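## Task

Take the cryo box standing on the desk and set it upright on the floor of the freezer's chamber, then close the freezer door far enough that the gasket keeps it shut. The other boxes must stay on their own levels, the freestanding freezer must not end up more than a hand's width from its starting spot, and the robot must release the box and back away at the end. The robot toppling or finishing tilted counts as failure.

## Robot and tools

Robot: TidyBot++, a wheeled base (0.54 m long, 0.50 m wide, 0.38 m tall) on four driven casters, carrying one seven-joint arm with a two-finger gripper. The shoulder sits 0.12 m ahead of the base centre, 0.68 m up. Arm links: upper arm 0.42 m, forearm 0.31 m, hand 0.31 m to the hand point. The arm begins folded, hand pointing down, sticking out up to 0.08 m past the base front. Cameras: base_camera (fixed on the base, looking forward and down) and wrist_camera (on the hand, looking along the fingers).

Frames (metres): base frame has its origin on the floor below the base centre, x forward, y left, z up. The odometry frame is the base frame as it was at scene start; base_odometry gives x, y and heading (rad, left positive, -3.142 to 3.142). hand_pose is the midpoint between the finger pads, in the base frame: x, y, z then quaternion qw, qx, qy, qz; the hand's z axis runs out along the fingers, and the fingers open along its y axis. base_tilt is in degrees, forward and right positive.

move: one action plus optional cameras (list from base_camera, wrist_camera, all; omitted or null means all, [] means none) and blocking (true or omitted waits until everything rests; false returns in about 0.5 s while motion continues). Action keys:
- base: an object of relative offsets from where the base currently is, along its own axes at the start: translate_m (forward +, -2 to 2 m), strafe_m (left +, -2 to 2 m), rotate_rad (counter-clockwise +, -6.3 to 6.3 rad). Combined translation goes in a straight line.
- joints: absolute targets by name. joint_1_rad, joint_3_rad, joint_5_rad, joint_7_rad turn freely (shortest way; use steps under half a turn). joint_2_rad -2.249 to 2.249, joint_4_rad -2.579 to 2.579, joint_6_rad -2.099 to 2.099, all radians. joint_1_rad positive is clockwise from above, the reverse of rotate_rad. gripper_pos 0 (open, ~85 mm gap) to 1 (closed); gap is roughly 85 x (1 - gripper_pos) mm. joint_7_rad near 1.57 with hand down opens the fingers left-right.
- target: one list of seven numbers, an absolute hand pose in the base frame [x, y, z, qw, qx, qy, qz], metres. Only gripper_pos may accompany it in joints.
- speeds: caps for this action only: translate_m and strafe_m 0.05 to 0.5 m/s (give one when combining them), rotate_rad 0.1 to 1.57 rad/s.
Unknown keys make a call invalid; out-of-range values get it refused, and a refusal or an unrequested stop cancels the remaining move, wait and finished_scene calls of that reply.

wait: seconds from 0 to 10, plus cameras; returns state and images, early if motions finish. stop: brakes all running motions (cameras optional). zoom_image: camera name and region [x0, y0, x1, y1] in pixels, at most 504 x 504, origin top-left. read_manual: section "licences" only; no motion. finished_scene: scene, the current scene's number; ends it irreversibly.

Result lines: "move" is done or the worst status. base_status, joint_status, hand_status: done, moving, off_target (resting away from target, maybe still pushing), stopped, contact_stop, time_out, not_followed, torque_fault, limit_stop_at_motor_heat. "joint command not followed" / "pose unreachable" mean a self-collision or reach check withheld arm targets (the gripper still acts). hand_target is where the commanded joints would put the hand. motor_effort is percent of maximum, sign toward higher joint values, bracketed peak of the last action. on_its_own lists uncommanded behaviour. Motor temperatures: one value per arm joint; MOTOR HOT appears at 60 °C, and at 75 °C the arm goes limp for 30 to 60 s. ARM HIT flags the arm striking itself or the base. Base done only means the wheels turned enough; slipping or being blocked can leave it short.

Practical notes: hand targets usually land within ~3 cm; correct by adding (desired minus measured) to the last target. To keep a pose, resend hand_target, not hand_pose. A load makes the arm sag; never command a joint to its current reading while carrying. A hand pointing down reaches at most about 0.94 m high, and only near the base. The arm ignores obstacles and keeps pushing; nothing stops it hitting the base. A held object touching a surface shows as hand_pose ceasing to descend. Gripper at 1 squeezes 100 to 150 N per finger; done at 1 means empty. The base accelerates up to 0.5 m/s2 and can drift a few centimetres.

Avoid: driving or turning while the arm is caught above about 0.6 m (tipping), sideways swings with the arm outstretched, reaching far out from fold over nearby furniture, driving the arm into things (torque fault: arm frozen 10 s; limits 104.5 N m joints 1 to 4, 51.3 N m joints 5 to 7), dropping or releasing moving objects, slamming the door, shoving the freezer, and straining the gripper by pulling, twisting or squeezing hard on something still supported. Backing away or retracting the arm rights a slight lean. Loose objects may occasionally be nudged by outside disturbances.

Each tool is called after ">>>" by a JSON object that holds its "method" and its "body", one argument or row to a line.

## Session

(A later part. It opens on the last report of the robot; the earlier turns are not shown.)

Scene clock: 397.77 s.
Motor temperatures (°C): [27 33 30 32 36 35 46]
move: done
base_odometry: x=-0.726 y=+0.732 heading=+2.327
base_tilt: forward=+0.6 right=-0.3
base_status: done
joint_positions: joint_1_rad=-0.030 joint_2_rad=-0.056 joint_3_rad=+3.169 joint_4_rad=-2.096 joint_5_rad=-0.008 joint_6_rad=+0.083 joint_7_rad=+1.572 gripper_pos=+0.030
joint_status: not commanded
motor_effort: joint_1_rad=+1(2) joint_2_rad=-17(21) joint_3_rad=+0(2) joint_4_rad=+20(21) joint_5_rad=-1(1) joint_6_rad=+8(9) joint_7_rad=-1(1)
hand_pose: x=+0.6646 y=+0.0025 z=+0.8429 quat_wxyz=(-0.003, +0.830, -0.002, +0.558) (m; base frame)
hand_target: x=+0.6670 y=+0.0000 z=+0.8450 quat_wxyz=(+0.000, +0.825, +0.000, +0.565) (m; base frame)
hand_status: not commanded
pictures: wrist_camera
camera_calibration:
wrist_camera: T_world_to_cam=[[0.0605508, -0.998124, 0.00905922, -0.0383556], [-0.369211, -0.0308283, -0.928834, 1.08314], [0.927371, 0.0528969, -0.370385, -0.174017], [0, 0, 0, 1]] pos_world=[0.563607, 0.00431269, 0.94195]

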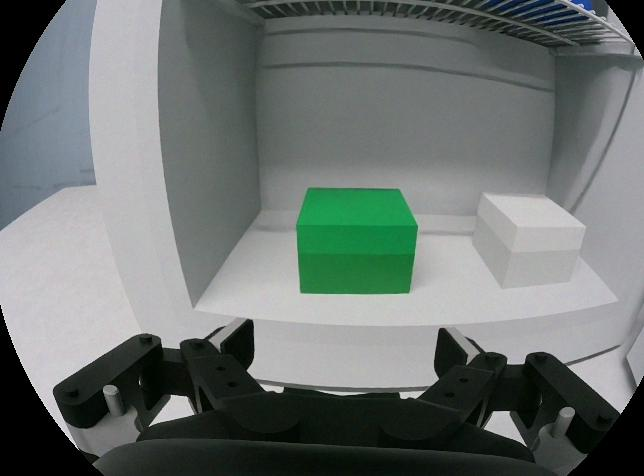

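>>> {"method": "move", "body": {
  "base": {"translate_m": -0.58},
  "cameras": []
}}

>>> {"method": "move", "body": {
  "base": {"strafe_m": -0.78},
  "target": [0.66, 0, 1.135, 0, 0.69, 0, 0.7238],
  "joints": {"gripper_pos": 1.0},
  "cameras": ["wrist_camera"]
}}

Scene clock: 405.57 s.
Motor temperatures (°C): [27 33 30 32 36 35 46]
move: done
base_odometry: x=-0.328 y=+0.310 heading=+2.327
base_tilt: forward=+0.5 right=-0.3
base_status: done
joint_positions: joint_1_rad=-0.030 joint_2_rad=-0.059 joint_3_rad=+3.169 joint_4_rad=-2.098 joint_5_rad=-0.008 joint_6_rad=+0.083 joint_7_rad=+1.572 gripper_pos=+0.030
joint_status: not commanded
motor_effort: joint_1_rad=+1(2) joint_2_rad=-18(21) joint_3_rad=+0(1) joint_4_rad=+21(22) joint_5_rad=-1(1) joint_6_rad=+8(9) joint_7_rad=+0(2)
hand_pose: x=+0.6637 y=+0.0025 z=+0.8429 quat_wxyz=(-0.003, +0.829, -0.002, +0.559) (m; base frame)
hand_target: x=+0.6670 y=+0.0000 z=+0.8450 quat_wxyz=(+0.000, +0.825, +0.000, +0.565) (m; base frame)
hand_status: not commanded
pictures: none
No camera images: "cameras" was empty.

Scene clock: 408.10 s.
Motor temperatures (°C): [27 33 30 32 36 35 46]
move: off_target
base_odometry: x=+0.239 y=+0.845 heading=+2.327
base_tilt: forward=+0.6 right=-0.4
base_status: done
joint_positions: joint_1_rad=-0.021 joint_2_rad=-0.197 joint_3_rad=+3.167 joint_4_rad=-1.709 joint_5_rad=-0.008 joint_6_rad=+0.030 joint_7_rad=+1.572 gripper_pos=+0.999
joint_status: all done
motor_effort: joint_1_rad=+0(5) joint_2_rad=-15(21) joint_3_rad=+1(4) joint_4_rad=+23(23) joint_5_rad=-1(1) joint_6_rad=+9(9) joint_7_rad=-1(1)
hand_pose: x=+0.6606 y=-0.0029 z=+1.1411 quat_wxyz=(-0.003, +0.675, -0.005, +0.738) (m; base frame)
hand_target: x=+0.6600 y=+0.0000 z=+1.1350 quat_wxyz=(+0.000, +0.690, +0.000, +0.724) (m; base frame)
hand_status: off_target (0.007 m and 2.5 deg from the pose sent, 0.292 m and 24.8 deg at the start)
pictures: wrist_camera
camera_calibration:
wrist_camera: T_world_to_cam=[[0.0433694, -0.99858, 0.0309461, -0.0597622], [0.0968033, -0.0266292, -0.994947, 1.12608], [0.994358, 0.046146, 0.095511, -0.635516], [0, 0, 0, 1]] pos_world=[0.525514, -0.00036417, 1.18294]

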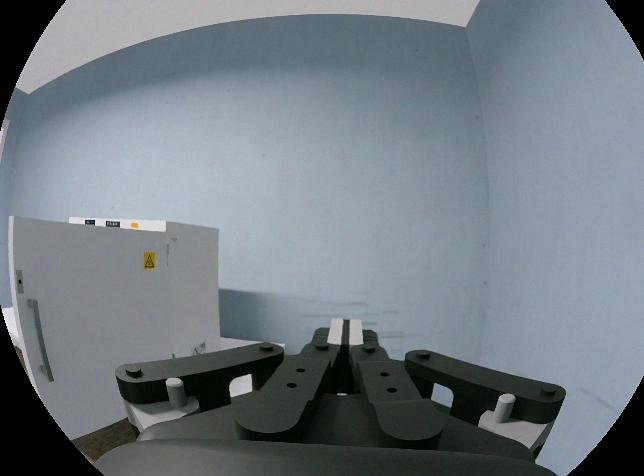

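>>> {"method": "move", "body": {
  "base": {"translate_m": 0.24, "strafe_m": 0.22},
  "cameras": ["wrist_camera"]
}}

>>> {"method": "move", "body": {
  "base": {"strafe_m": 0.25},
  "speeds": {"strafe_m": 0.12},
  "cameras": ["wrist_camera"]
}}

Scene clock: 427.00 s.
Motor temperatures (°C): [27 33 30 32 36 35 46]
move: done
base_odometry: x=-0.086 y=+0.869 heading=+2.326
base_tilt: forward=+0.5 right=-0.4
base_status: done
joint_positions: joint_1_rad=-0.021 joint_2_rad=-0.195 joint_3_rad=+3.164 joint_4_rad=-1.709 joint_5_rad=-0.008 joint_6_rad=+0.028 joint_7_rad=+1.572 gripper_pos=+0.999
joint_status: not commanded
motor_effort: joint_1_rad=+1(3) joint_2_rad=-15(18) joint_3_rad=+1(2) joint_4_rad=+23(23) joint_5_rad=-1(1) joint_6_rad=+9(9) joint_7_rad=+0(1)
hand_pose: x=+0.6617 y=-0.0016 z=+1.1392 quat_wxyz=(-0.003, +0.676, -0.004, +0.737) (m; base frame)
hand_target: x=+0.6600 y=+0.0000 z=+1.1350 quat_wxyz=(+0.000, +0.690, +0.000, +0.724) (m; base frame)
hand_status: not commanded
pictures: wrist_camera
camera_calibration:
wrist_camera: T_world_to_cam=[[0.0453772, -0.998483, 0.0311925, -0.0601461], [0.0923625, -0.0268975, -0.995362, 1.12756], [0.994691, 0.0480477, 0.0910019, -0.631502], [0, 0, 0, 1]] pos_world=[0.526735, 0.000615818, 1.18167]

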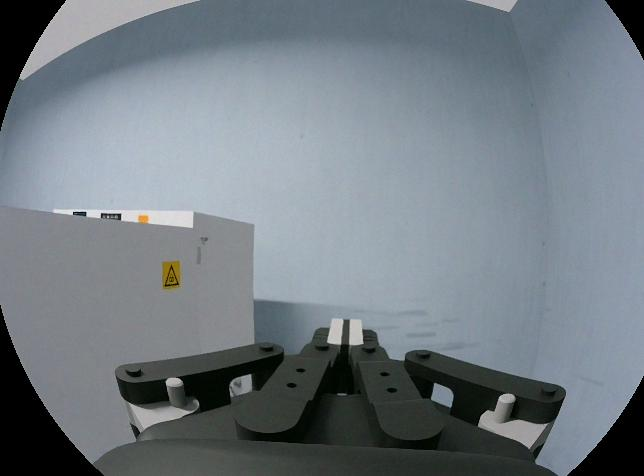

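Scene clock: 429.63 s.
Motor temperatures (°C): [27 33 30 32 36 35 46]
move: done
base_odometry: x=-0.268 y=+0.698 heading=+2.326
base_tilt: forward=+0.5 right=-0.3
base_status: done
joint_positions: joint_1_rad=-0.019 joint_2_rad=-0.195 joint_3_rad=+3.161 joint_4_rad=-1.709 joint_5_rad=-0.008 joint_6_rad=+0.028 joint_7_rad=+1.572 gripper_pos=+0.999
joint_status: not commanded
motor_effort: joint_1_rad=+1(3) joint_2_rad=-15(16) joint_3_rad=+1(4) joint_4_rad=+23(23) joint_5_rad=-1(2) joint_6_rad=+9(10) joint_7_rad=+0(1)
hand_pose: x=+0.6616 y=-0.0005 z=+1.1392 quat_wxyz=(-0.003, +0.676, -0.004, +0.737) (m; base frame)
hand_target: x=+0.6600 y=+0.0000 z=+1.1350 quat_wxyz=(+0.000, +0.690, +0.000, +0.724) (m; base frame)
hand_status: not commanded
pictures: wrist_camera
camera_calibration:
wrist_camera: T_world_to_cam=[[0.0468985, -0.998391, 0.0318708, -0.0607864], [0.0923526, -0.0274355, -0.995348, 1.12759], [0.994621, 0.0496237, 0.0909173, -0.63132], [0, 0, 0, 1]] pos_world=[0.526639, 0.00157586, 1.18168]

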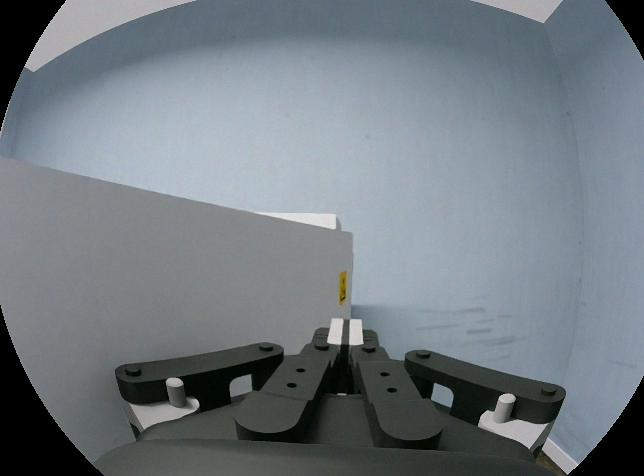

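>>> {"method": "move", "body": {
  "base": {"strafe_m": 0.12},
  "speeds": {"strafe_m": 0.12},
  "cameras": ["wrist_camera"]
}}

Scene clock: 433.93 s.
Motor temperatures (°C): [27 33 30 32 36 35 46]
move: done
base_odometry: x=-0.355 y=+0.615 heading=+2.326
base_tilt: forward=+0.5 right=-0.3
base_status: done
joint_positions: joint_1_rad=-0.016 joint_2_rad=-0.195 joint_3_rad=+3.160 joint_4_rad=-1.709 joint_5_rad=-0.008 joint_6_rad=+0.028 joint_7_rad=+1.572 gripper_pos=+0.999
joint_status: not commanded
motor_effort: joint_1_rad=+1(3) joint_2_rad=-15(17) joint_3_rad=+1(3) joint_4_rad=+23(23) joint_5_rad=-1(1) joint_6_rad=+9(9) joint_7_rad=-1(2)
hand_pose: x=+0.6615 y=-0.0012 z=+1.1392 quat_wxyz=(-0.003, +0.676, -0.004, +0.737) (m; base frame)
hand_target: x=+0.6600 y=+0.0000 z=+1.1350 quat_wxyz=(+0.000, +0.690, +0.000, +0.724) (m; base frame)
hand_status: not commanded
pictures: wrist_camera
camera_calibration:
wrist_camera: T_world_to_cam=[[0.045462, -0.998449, 0.0321449, -0.0608012], [0.092374, -0.0278387, -0.995335, 1.1276], [0.994686, 0.0482193, 0.0909651, -0.631319], [0, 0, 0, 1]] pos_world=[0.526568, 0.00112563, 1.18172]

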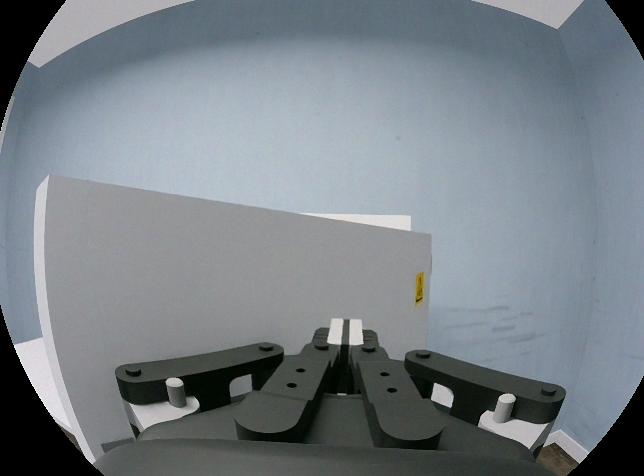

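>>> {"method": "move", "body": {
  "base": {"strafe_m": 0.13, "translate_m": 0.04},
  "speeds": {"strafe_m": 0.12},
  "cameras": ["wrist_camera"]
}}

Scene clock: 438.03 s.
Motor temperatures (°C): [27 33 30 32 36 35 46]
move: done
base_odometry: x=-0.477 y=+0.555 heading=+2.326
base_tilt: forward=+0.5 right=-0.3
base_status: done
joint_positions: joint_1_rad=-0.015 joint_2_rad=-0.196 joint_3_rad=+3.159 joint_4_rad=-1.709 joint_5_rad=-0.008 joint_6_rad=+0.027 joint_7_rad=+1.572 gripper_pos=+0.999
joint_status: not commanded
motor_effort: joint_1_rad=+1(3) joint_2_rad=-15(17) joint_3_rad=+1(3) joint_4_rad=+23(23) joint_5_rad=+0(1) joint_6_rad=+9(9) joint_7_rad=-1(2)
hand_pose: x=+0.6611 y=-0.0013 z=+1.1397 quat_wxyz=(-0.003, +0.676, -0.004, +0.737) (m; base frame)
hand_target: x=+0.6600 y=+0.0000 z=+1.1350 quat_wxyz=(+0.000, +0.690, +0.000, +0.724) (m; base frame)
hand_status: not commanded
pictures: wrist_camera
camera_calibration:
wrist_camera: T_world_to_cam=[[0.0451696, -0.99846, 0.0322217, -0.0608169], [0.0931487, -0.0279045, -0.995261, 1.12752], [0.994627, 0.047957, 0.0917448, -0.631754], [0, 0, 0, 1]] pos_world=[0.526079, 0.00103671, 1.1821]

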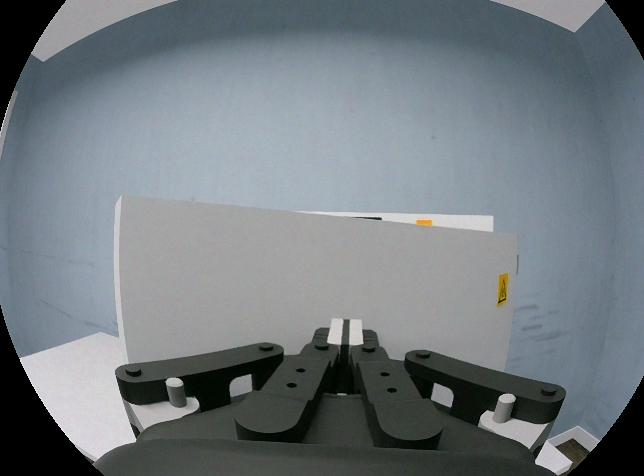

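>>> {"method": "move", "body": {
  "base": {"strafe_m": 0.11, "translate_m": 0.10},
  "speeds": {"strafe_m": 0.12},
  "cameras": ["wrist_camera"]
}}

Scene clock: 443.00 s.
Motor temperatures (°C): [27 33 30 32 36 35 46]
move: done
base_odometry: x=-0.626 y=+0.552 heading=+2.327
base_tilt: forward=+0.5 right=-0.3
base_status: done
joint_positions: joint_1_rad=-0.015 joint_2_rad=-0.199 joint_3_rad=+3.160 joint_4_rad=-1.708 joint_5_rad=-0.008 joint_6_rad=+0.027 joint_7_rad=+1.572 gripper_pos=+0.999
joint_status: not commanded
motor_effort: joint_1_rad=+1(2) joint_2_rad=-15(17) joint_3_rad=+1(2) joint_4_rad=+23(24) joint_5_rad=-1(1) joint_6_rad=+9(9) joint_7_rad=+0(1)
hand_pose: x=+0.6599 y=-0.0020 z=+1.1411 quat_wxyz=(-0.002, +0.675, -0.005, +0.738) (m; base frame)
hand_target: x=+0.6600 y=+0.0000 z=+1.1350 quat_wxyz=(+0.000, +0.690, +0.000, +0.724) (m; base frame)
hand_status: not commanded
pictures: wrist_camera
camera_calibration:
wrist_camera: T_world_to_cam=[[0.0439644, -0.998514, 0.0321869, -0.0606483], [0.0954132, -0.0278742, -0.995047, 1.12721], [0.994466, 0.0468177, 0.094046, -0.633197], [0, 0, 0, 1]] pos_world=[0.524809, 0.000506685, 1.18313]

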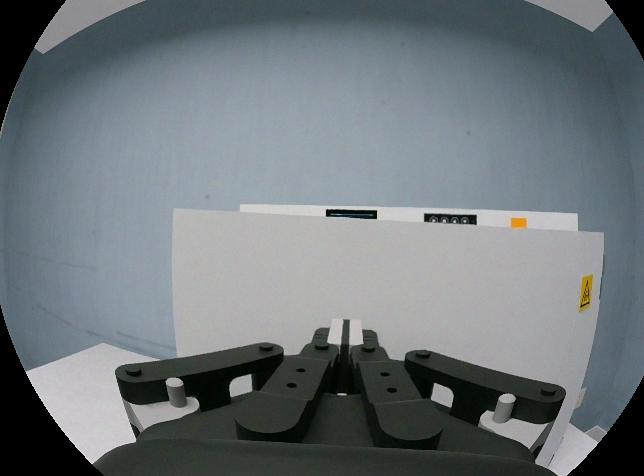

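>>> {"method": "move", "body": {
  "base": {"translate_m": 0.1, "strafe_m": 0.01},
  "speeds": {"translate_m": 0.1},
  "cameras": ["wrist_camera"]
}}

Scene clock: 447.57 s.
Motor temperatures (°C): [27 33 30 32 36 35 46]
move: done
base_odometry: x=-0.702 y=+0.618 heading=+2.327
base_tilt: forward=+0.5 right=-0.3
base_status: done
joint_positions: joint_1_rad=-0.015 joint_2_rad=-0.198 joint_3_rad=+3.160 joint_4_rad=-1.708 joint_5_rad=-0.008 joint_6_rad=+0.026 joint_7_rad=+1.572 gripper_pos=+0.999
joint_status: not commanded
motor_effort: joint_1_rad=+1(2) joint_2_rad=-14(18) joint_3_rad=+1(1) joint_4_rad=+22(23) joint_5_rad=-1(1) joint_6_rad=+8(10) joint_7_rad=-1(1)
hand_pose: x=+0.6604 y=-0.0020 z=+1.1405 quat_wxyz=(-0.002, +0.676, -0.005, +0.737) (m; base frame)
hand_target: x=+0.6600 y=+0.0000 z=+1.1350 quat_wxyz=(+0.000, +0.690, +0.000, +0.724) (m; base frame)
hand_status: not commanded
pictures: wrist_camera
camera_calibration:
wrist_camera: T_world_to_cam=[[0.0440165, -0.998514, 0.0321408, -0.0606255], [0.0939867, -0.0278905, -0.995183, 1.12767], [0.9946, 0.0468253, 0.0926194, -0.632139], [0, 0, 0, 1]] pos_world=[0.525408, 0.000515997, 1.18273]

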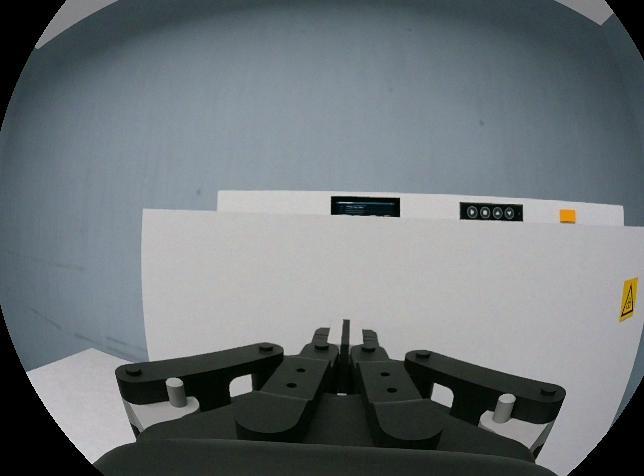

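>>> {"method": "move", "body": {
  "base": {"translate_m": 0.04},
  "speeds": {"translate_m": 0.08},
  "cameras": ["wrist_camera"]
}}

>>> {"method": "move", "body": {
  "base": {"translate_m": 0.025},
  "speeds": {"translate_m": 0.05},
  "cameras": ["wrist_camera"]
}}

Scene clock: 451.23 s.
Motor temperatures (°C): [27 33 30 32 36 35 46]
move: done
base_odometry: x=-0.730 y=+0.647 heading=+2.327
base_tilt: forward=+0.6 right=-0.3
base_status: done
joint_positions: joint_1_rad=-0.015 joint_2_rad=-0.200 joint_3_rad=+3.160 joint_4_rad=-1.708 joint_5_rad=-0.008 joint_6_rad=+0.026 joint_7_rad=+1.572 gripper_pos=+0.999
joint_status: not commanded
motor_effort: joint_1_rad=+1(2) joint_2_rad=-15(19) joint_3_rad=+0(2) joint_4_rad=+22(23) joint_5_rad=-1(1) joint_6_rad=+9(9) joint_7_rad=-1(2)
hand_pose: x=+0.6594 y=-0.0020 z=+1.1418 quat_wxyz=(-0.002, +0.675, -0.005, +0.738) (m; base frame)
hand_target: x=+0.6600 y=+0.0000 z=+1.1350 quat_wxyz=(+0.000, +0.690, +0.000, +0.724) (m; base frame)
hand_status: not commanded
pictures: wrist_camera
camera_calibration:
wrist_camera: T_world_to_cam=[[0.0439481, -0.998515, 0.0322045, -0.0606636], [0.0961965, -0.0278563, -0.994972, 1.12738], [0.994392, 0.0468251, 0.0948294, -0.633595], [0, 0, 0, 1]] pos_world=[0.524258, 0.000499183, 1.18374]

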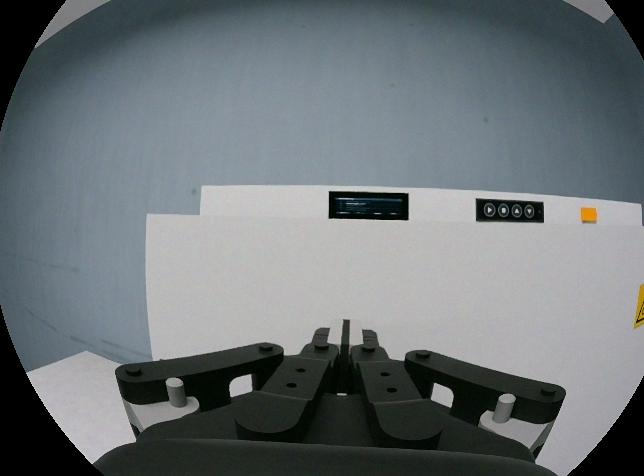

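Scene clock: 452.20 s.
Motor temperatures (°C): [27 33 30 32 36 35 46]
move: done
base_odometry: x=-0.747 y=+0.665 heading=+2.327
base_tilt: forward=+0.5 right=-0.4
base_status: done
joint_positions: joint_1_rad=-0.015 joint_2_rad=-0.199 joint_3_rad=+3.160 joint_4_rad=-1.708 joint_5_rad=-0.008 joint_6_rad=+0.026 joint_7_rad=+1.572 gripper_pos=+0.999
joint_status: not commanded
motor_effort: joint_1_rad=+1(2) joint_2_rad=-15(18) joint_3_rad=+0(2) joint_4_rad=+22(23) joint_5_rad=+0(1) joint_6_rad=+8(9) joint_7_rad=-1(1)
hand_pose: x=+0.6601 y=-0.0020 z=+1.1408 quat_wxyz=(-0.002, +0.676, -0.005, +0.737) (m; base frame)
hand_target: x=+0.6600 y=+0.0000 z=+1.1350 quat_wxyz=(+0.000, +0.690, +0.000, +0.724) (m; base frame)
hand_status: not commanded
pictures: wrist_camera
camera_calibration:
wrist_camera: T_world_to_cam=[[0.0440097, -0.998514, 0.0321469, -0.0606292], [0.0943753, -0.0278789, -0.995146, 1.12778], [0.994563, 0.04683, 0.0930081, -0.632274], [0, 0, 0, 1]] pos_world=[0.525071, 0.000511412, 1.18306]

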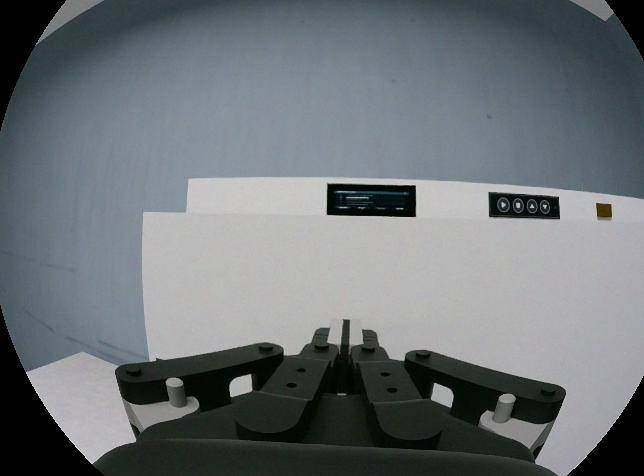

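>>> {"method": "move", "body": {
  "base": {"translate_m": 0.015},
  "speeds": {"translate_m": 0.05},
  "cameras": ["wrist_camera"]
}}

Scene clock: 457.43 s.
Motor temperatures (°C): [27 33 30 32 36 35 46]
move: done
base_odometry: x=-0.758 y=+0.675 heading=+2.328
base_tilt: forward=+0.5 right=-0.4
base_status: done
joint_positions: joint_1_rad=-0.015 joint_2_rad=-0.215 joint_3_rad=+3.160 joint_4_rad=-1.708 joint_5_rad=-0.008 joint_6_rad=+0.006 joint_7_rad=+1.572 gripper_pos=+0.999
joint_status: not commanded
motor_effort: joint_1_rad=+0(2) joint_2_rad=-10(15) joint_3_rad=+1(2) joint_4_rad=+25(28) joint_5_rad=+0(1) joint_6_rad=+10(13) joint_7_rad=-1(1)
hand_pose: x=+0.6529 y=-0.0020 z=+1.1435 quat_wxyz=(-0.003, +0.677, -0.005, +0.736) (m; base frame)
hand_target: x=+0.6600 y=+0.0000 z=+1.1350 quat_wxyz=(+0.000, +0.690, +0.000, +0.724) (m; base frame)
hand_status: not commanded
pictures: wrist_camera
camera_calibration:
wrist_camera: T_world_to_cam=[[0.0443418, -0.998513, 0.0317033, -0.0601551], [0.0910648, -0.0275625, -0.995463, 1.13366], [0.994857, 0.0470277, 0.0897072, -0.621808], [0, 0, 0, 1]] pos_world=[0.518041, 0.00042312, 1.18621]

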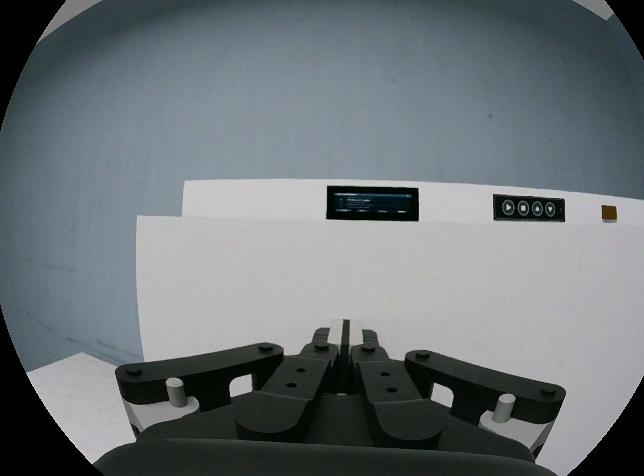

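>>> {"method": "move", "body": {
  "base": {"translate_m": -0.6}
}}

Scene clock: 461.13 s.
Motor temperatures (°C): [27 33 30 32 36 35 46]
move: done
base_odometry: x=-0.346 y=+0.239 heading=+2.327
base_tilt: forward=+0.5 right=-0.4
base_status: done
joint_positions: joint_1_rad=-0.014 joint_2_rad=-0.207 joint_3_rad=+3.160 joint_4_rad=-1.704 joint_5_rad=-0.008 joint_6_rad=+0.006 joint_7_rad=+1.572 gripper_pos=+0.999
joint_status: not commanded
motor_effort: joint_1_rad=+0(4) joint_2_rad=-14(19) joint_3_rad=+1(5) joint_4_rad=+23(24) joint_5_rad=+0(1) joint_6_rad=+8(10) joint_7_rad=-1(1)
hand_pose: x=+0.6565 y=-0.0024 z=+1.1413 quat_wxyz=(-0.002, +0.679, -0.005, +0.734) (m; base frame)
hand_target: x=+0.6600 y=+0.0000 z=+1.1350 quat_wxyz=(+0.000, +0.690, +0.000, +0.724) (m; base frame)
hand_status: not commanded
pictures: base_camera, wrist_camera
camera_calibration:
wrist_camera: T_world_to_cam=[[0.0437363, -0.998546, 0.0315231, -0.0600382], [0.0860854, -0.0276691, -0.995903, 1.13484], [0.995327, 0.0462708, 0.0847501, -0.619846], [0, 0, 0, 1]] pos_world=[0.521882, 0.000129903, 1.18461]

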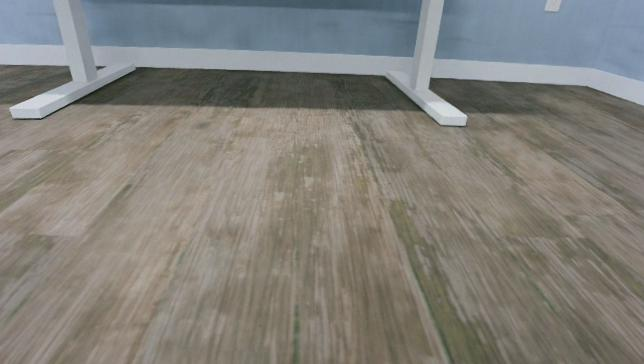

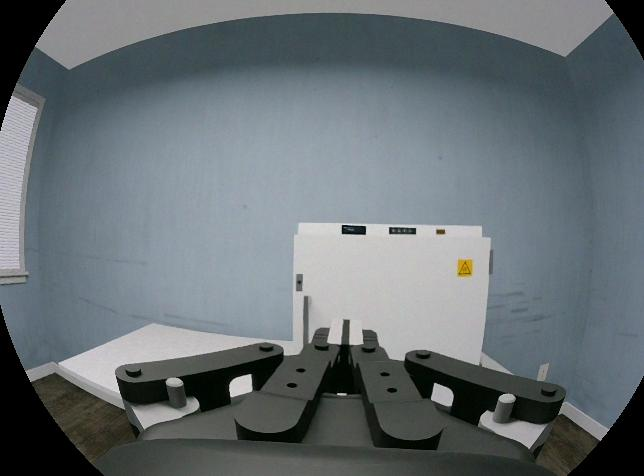

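>>> {"method": "zoom_image", "body": {
  "camera": "wrist_camera",
  "region": [270, 200, 520, 370]
}}

Scaled by 2.016.

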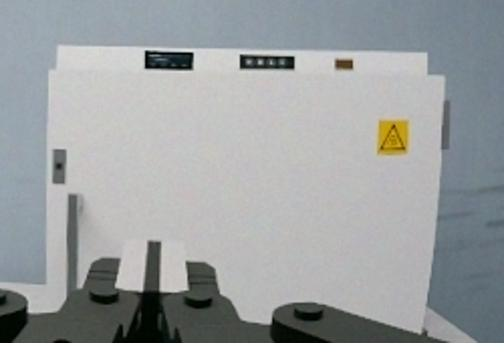

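>>> {"method": "finished_scene", "body": {
  "scene": 2
}}

The scene is finished: the task was done.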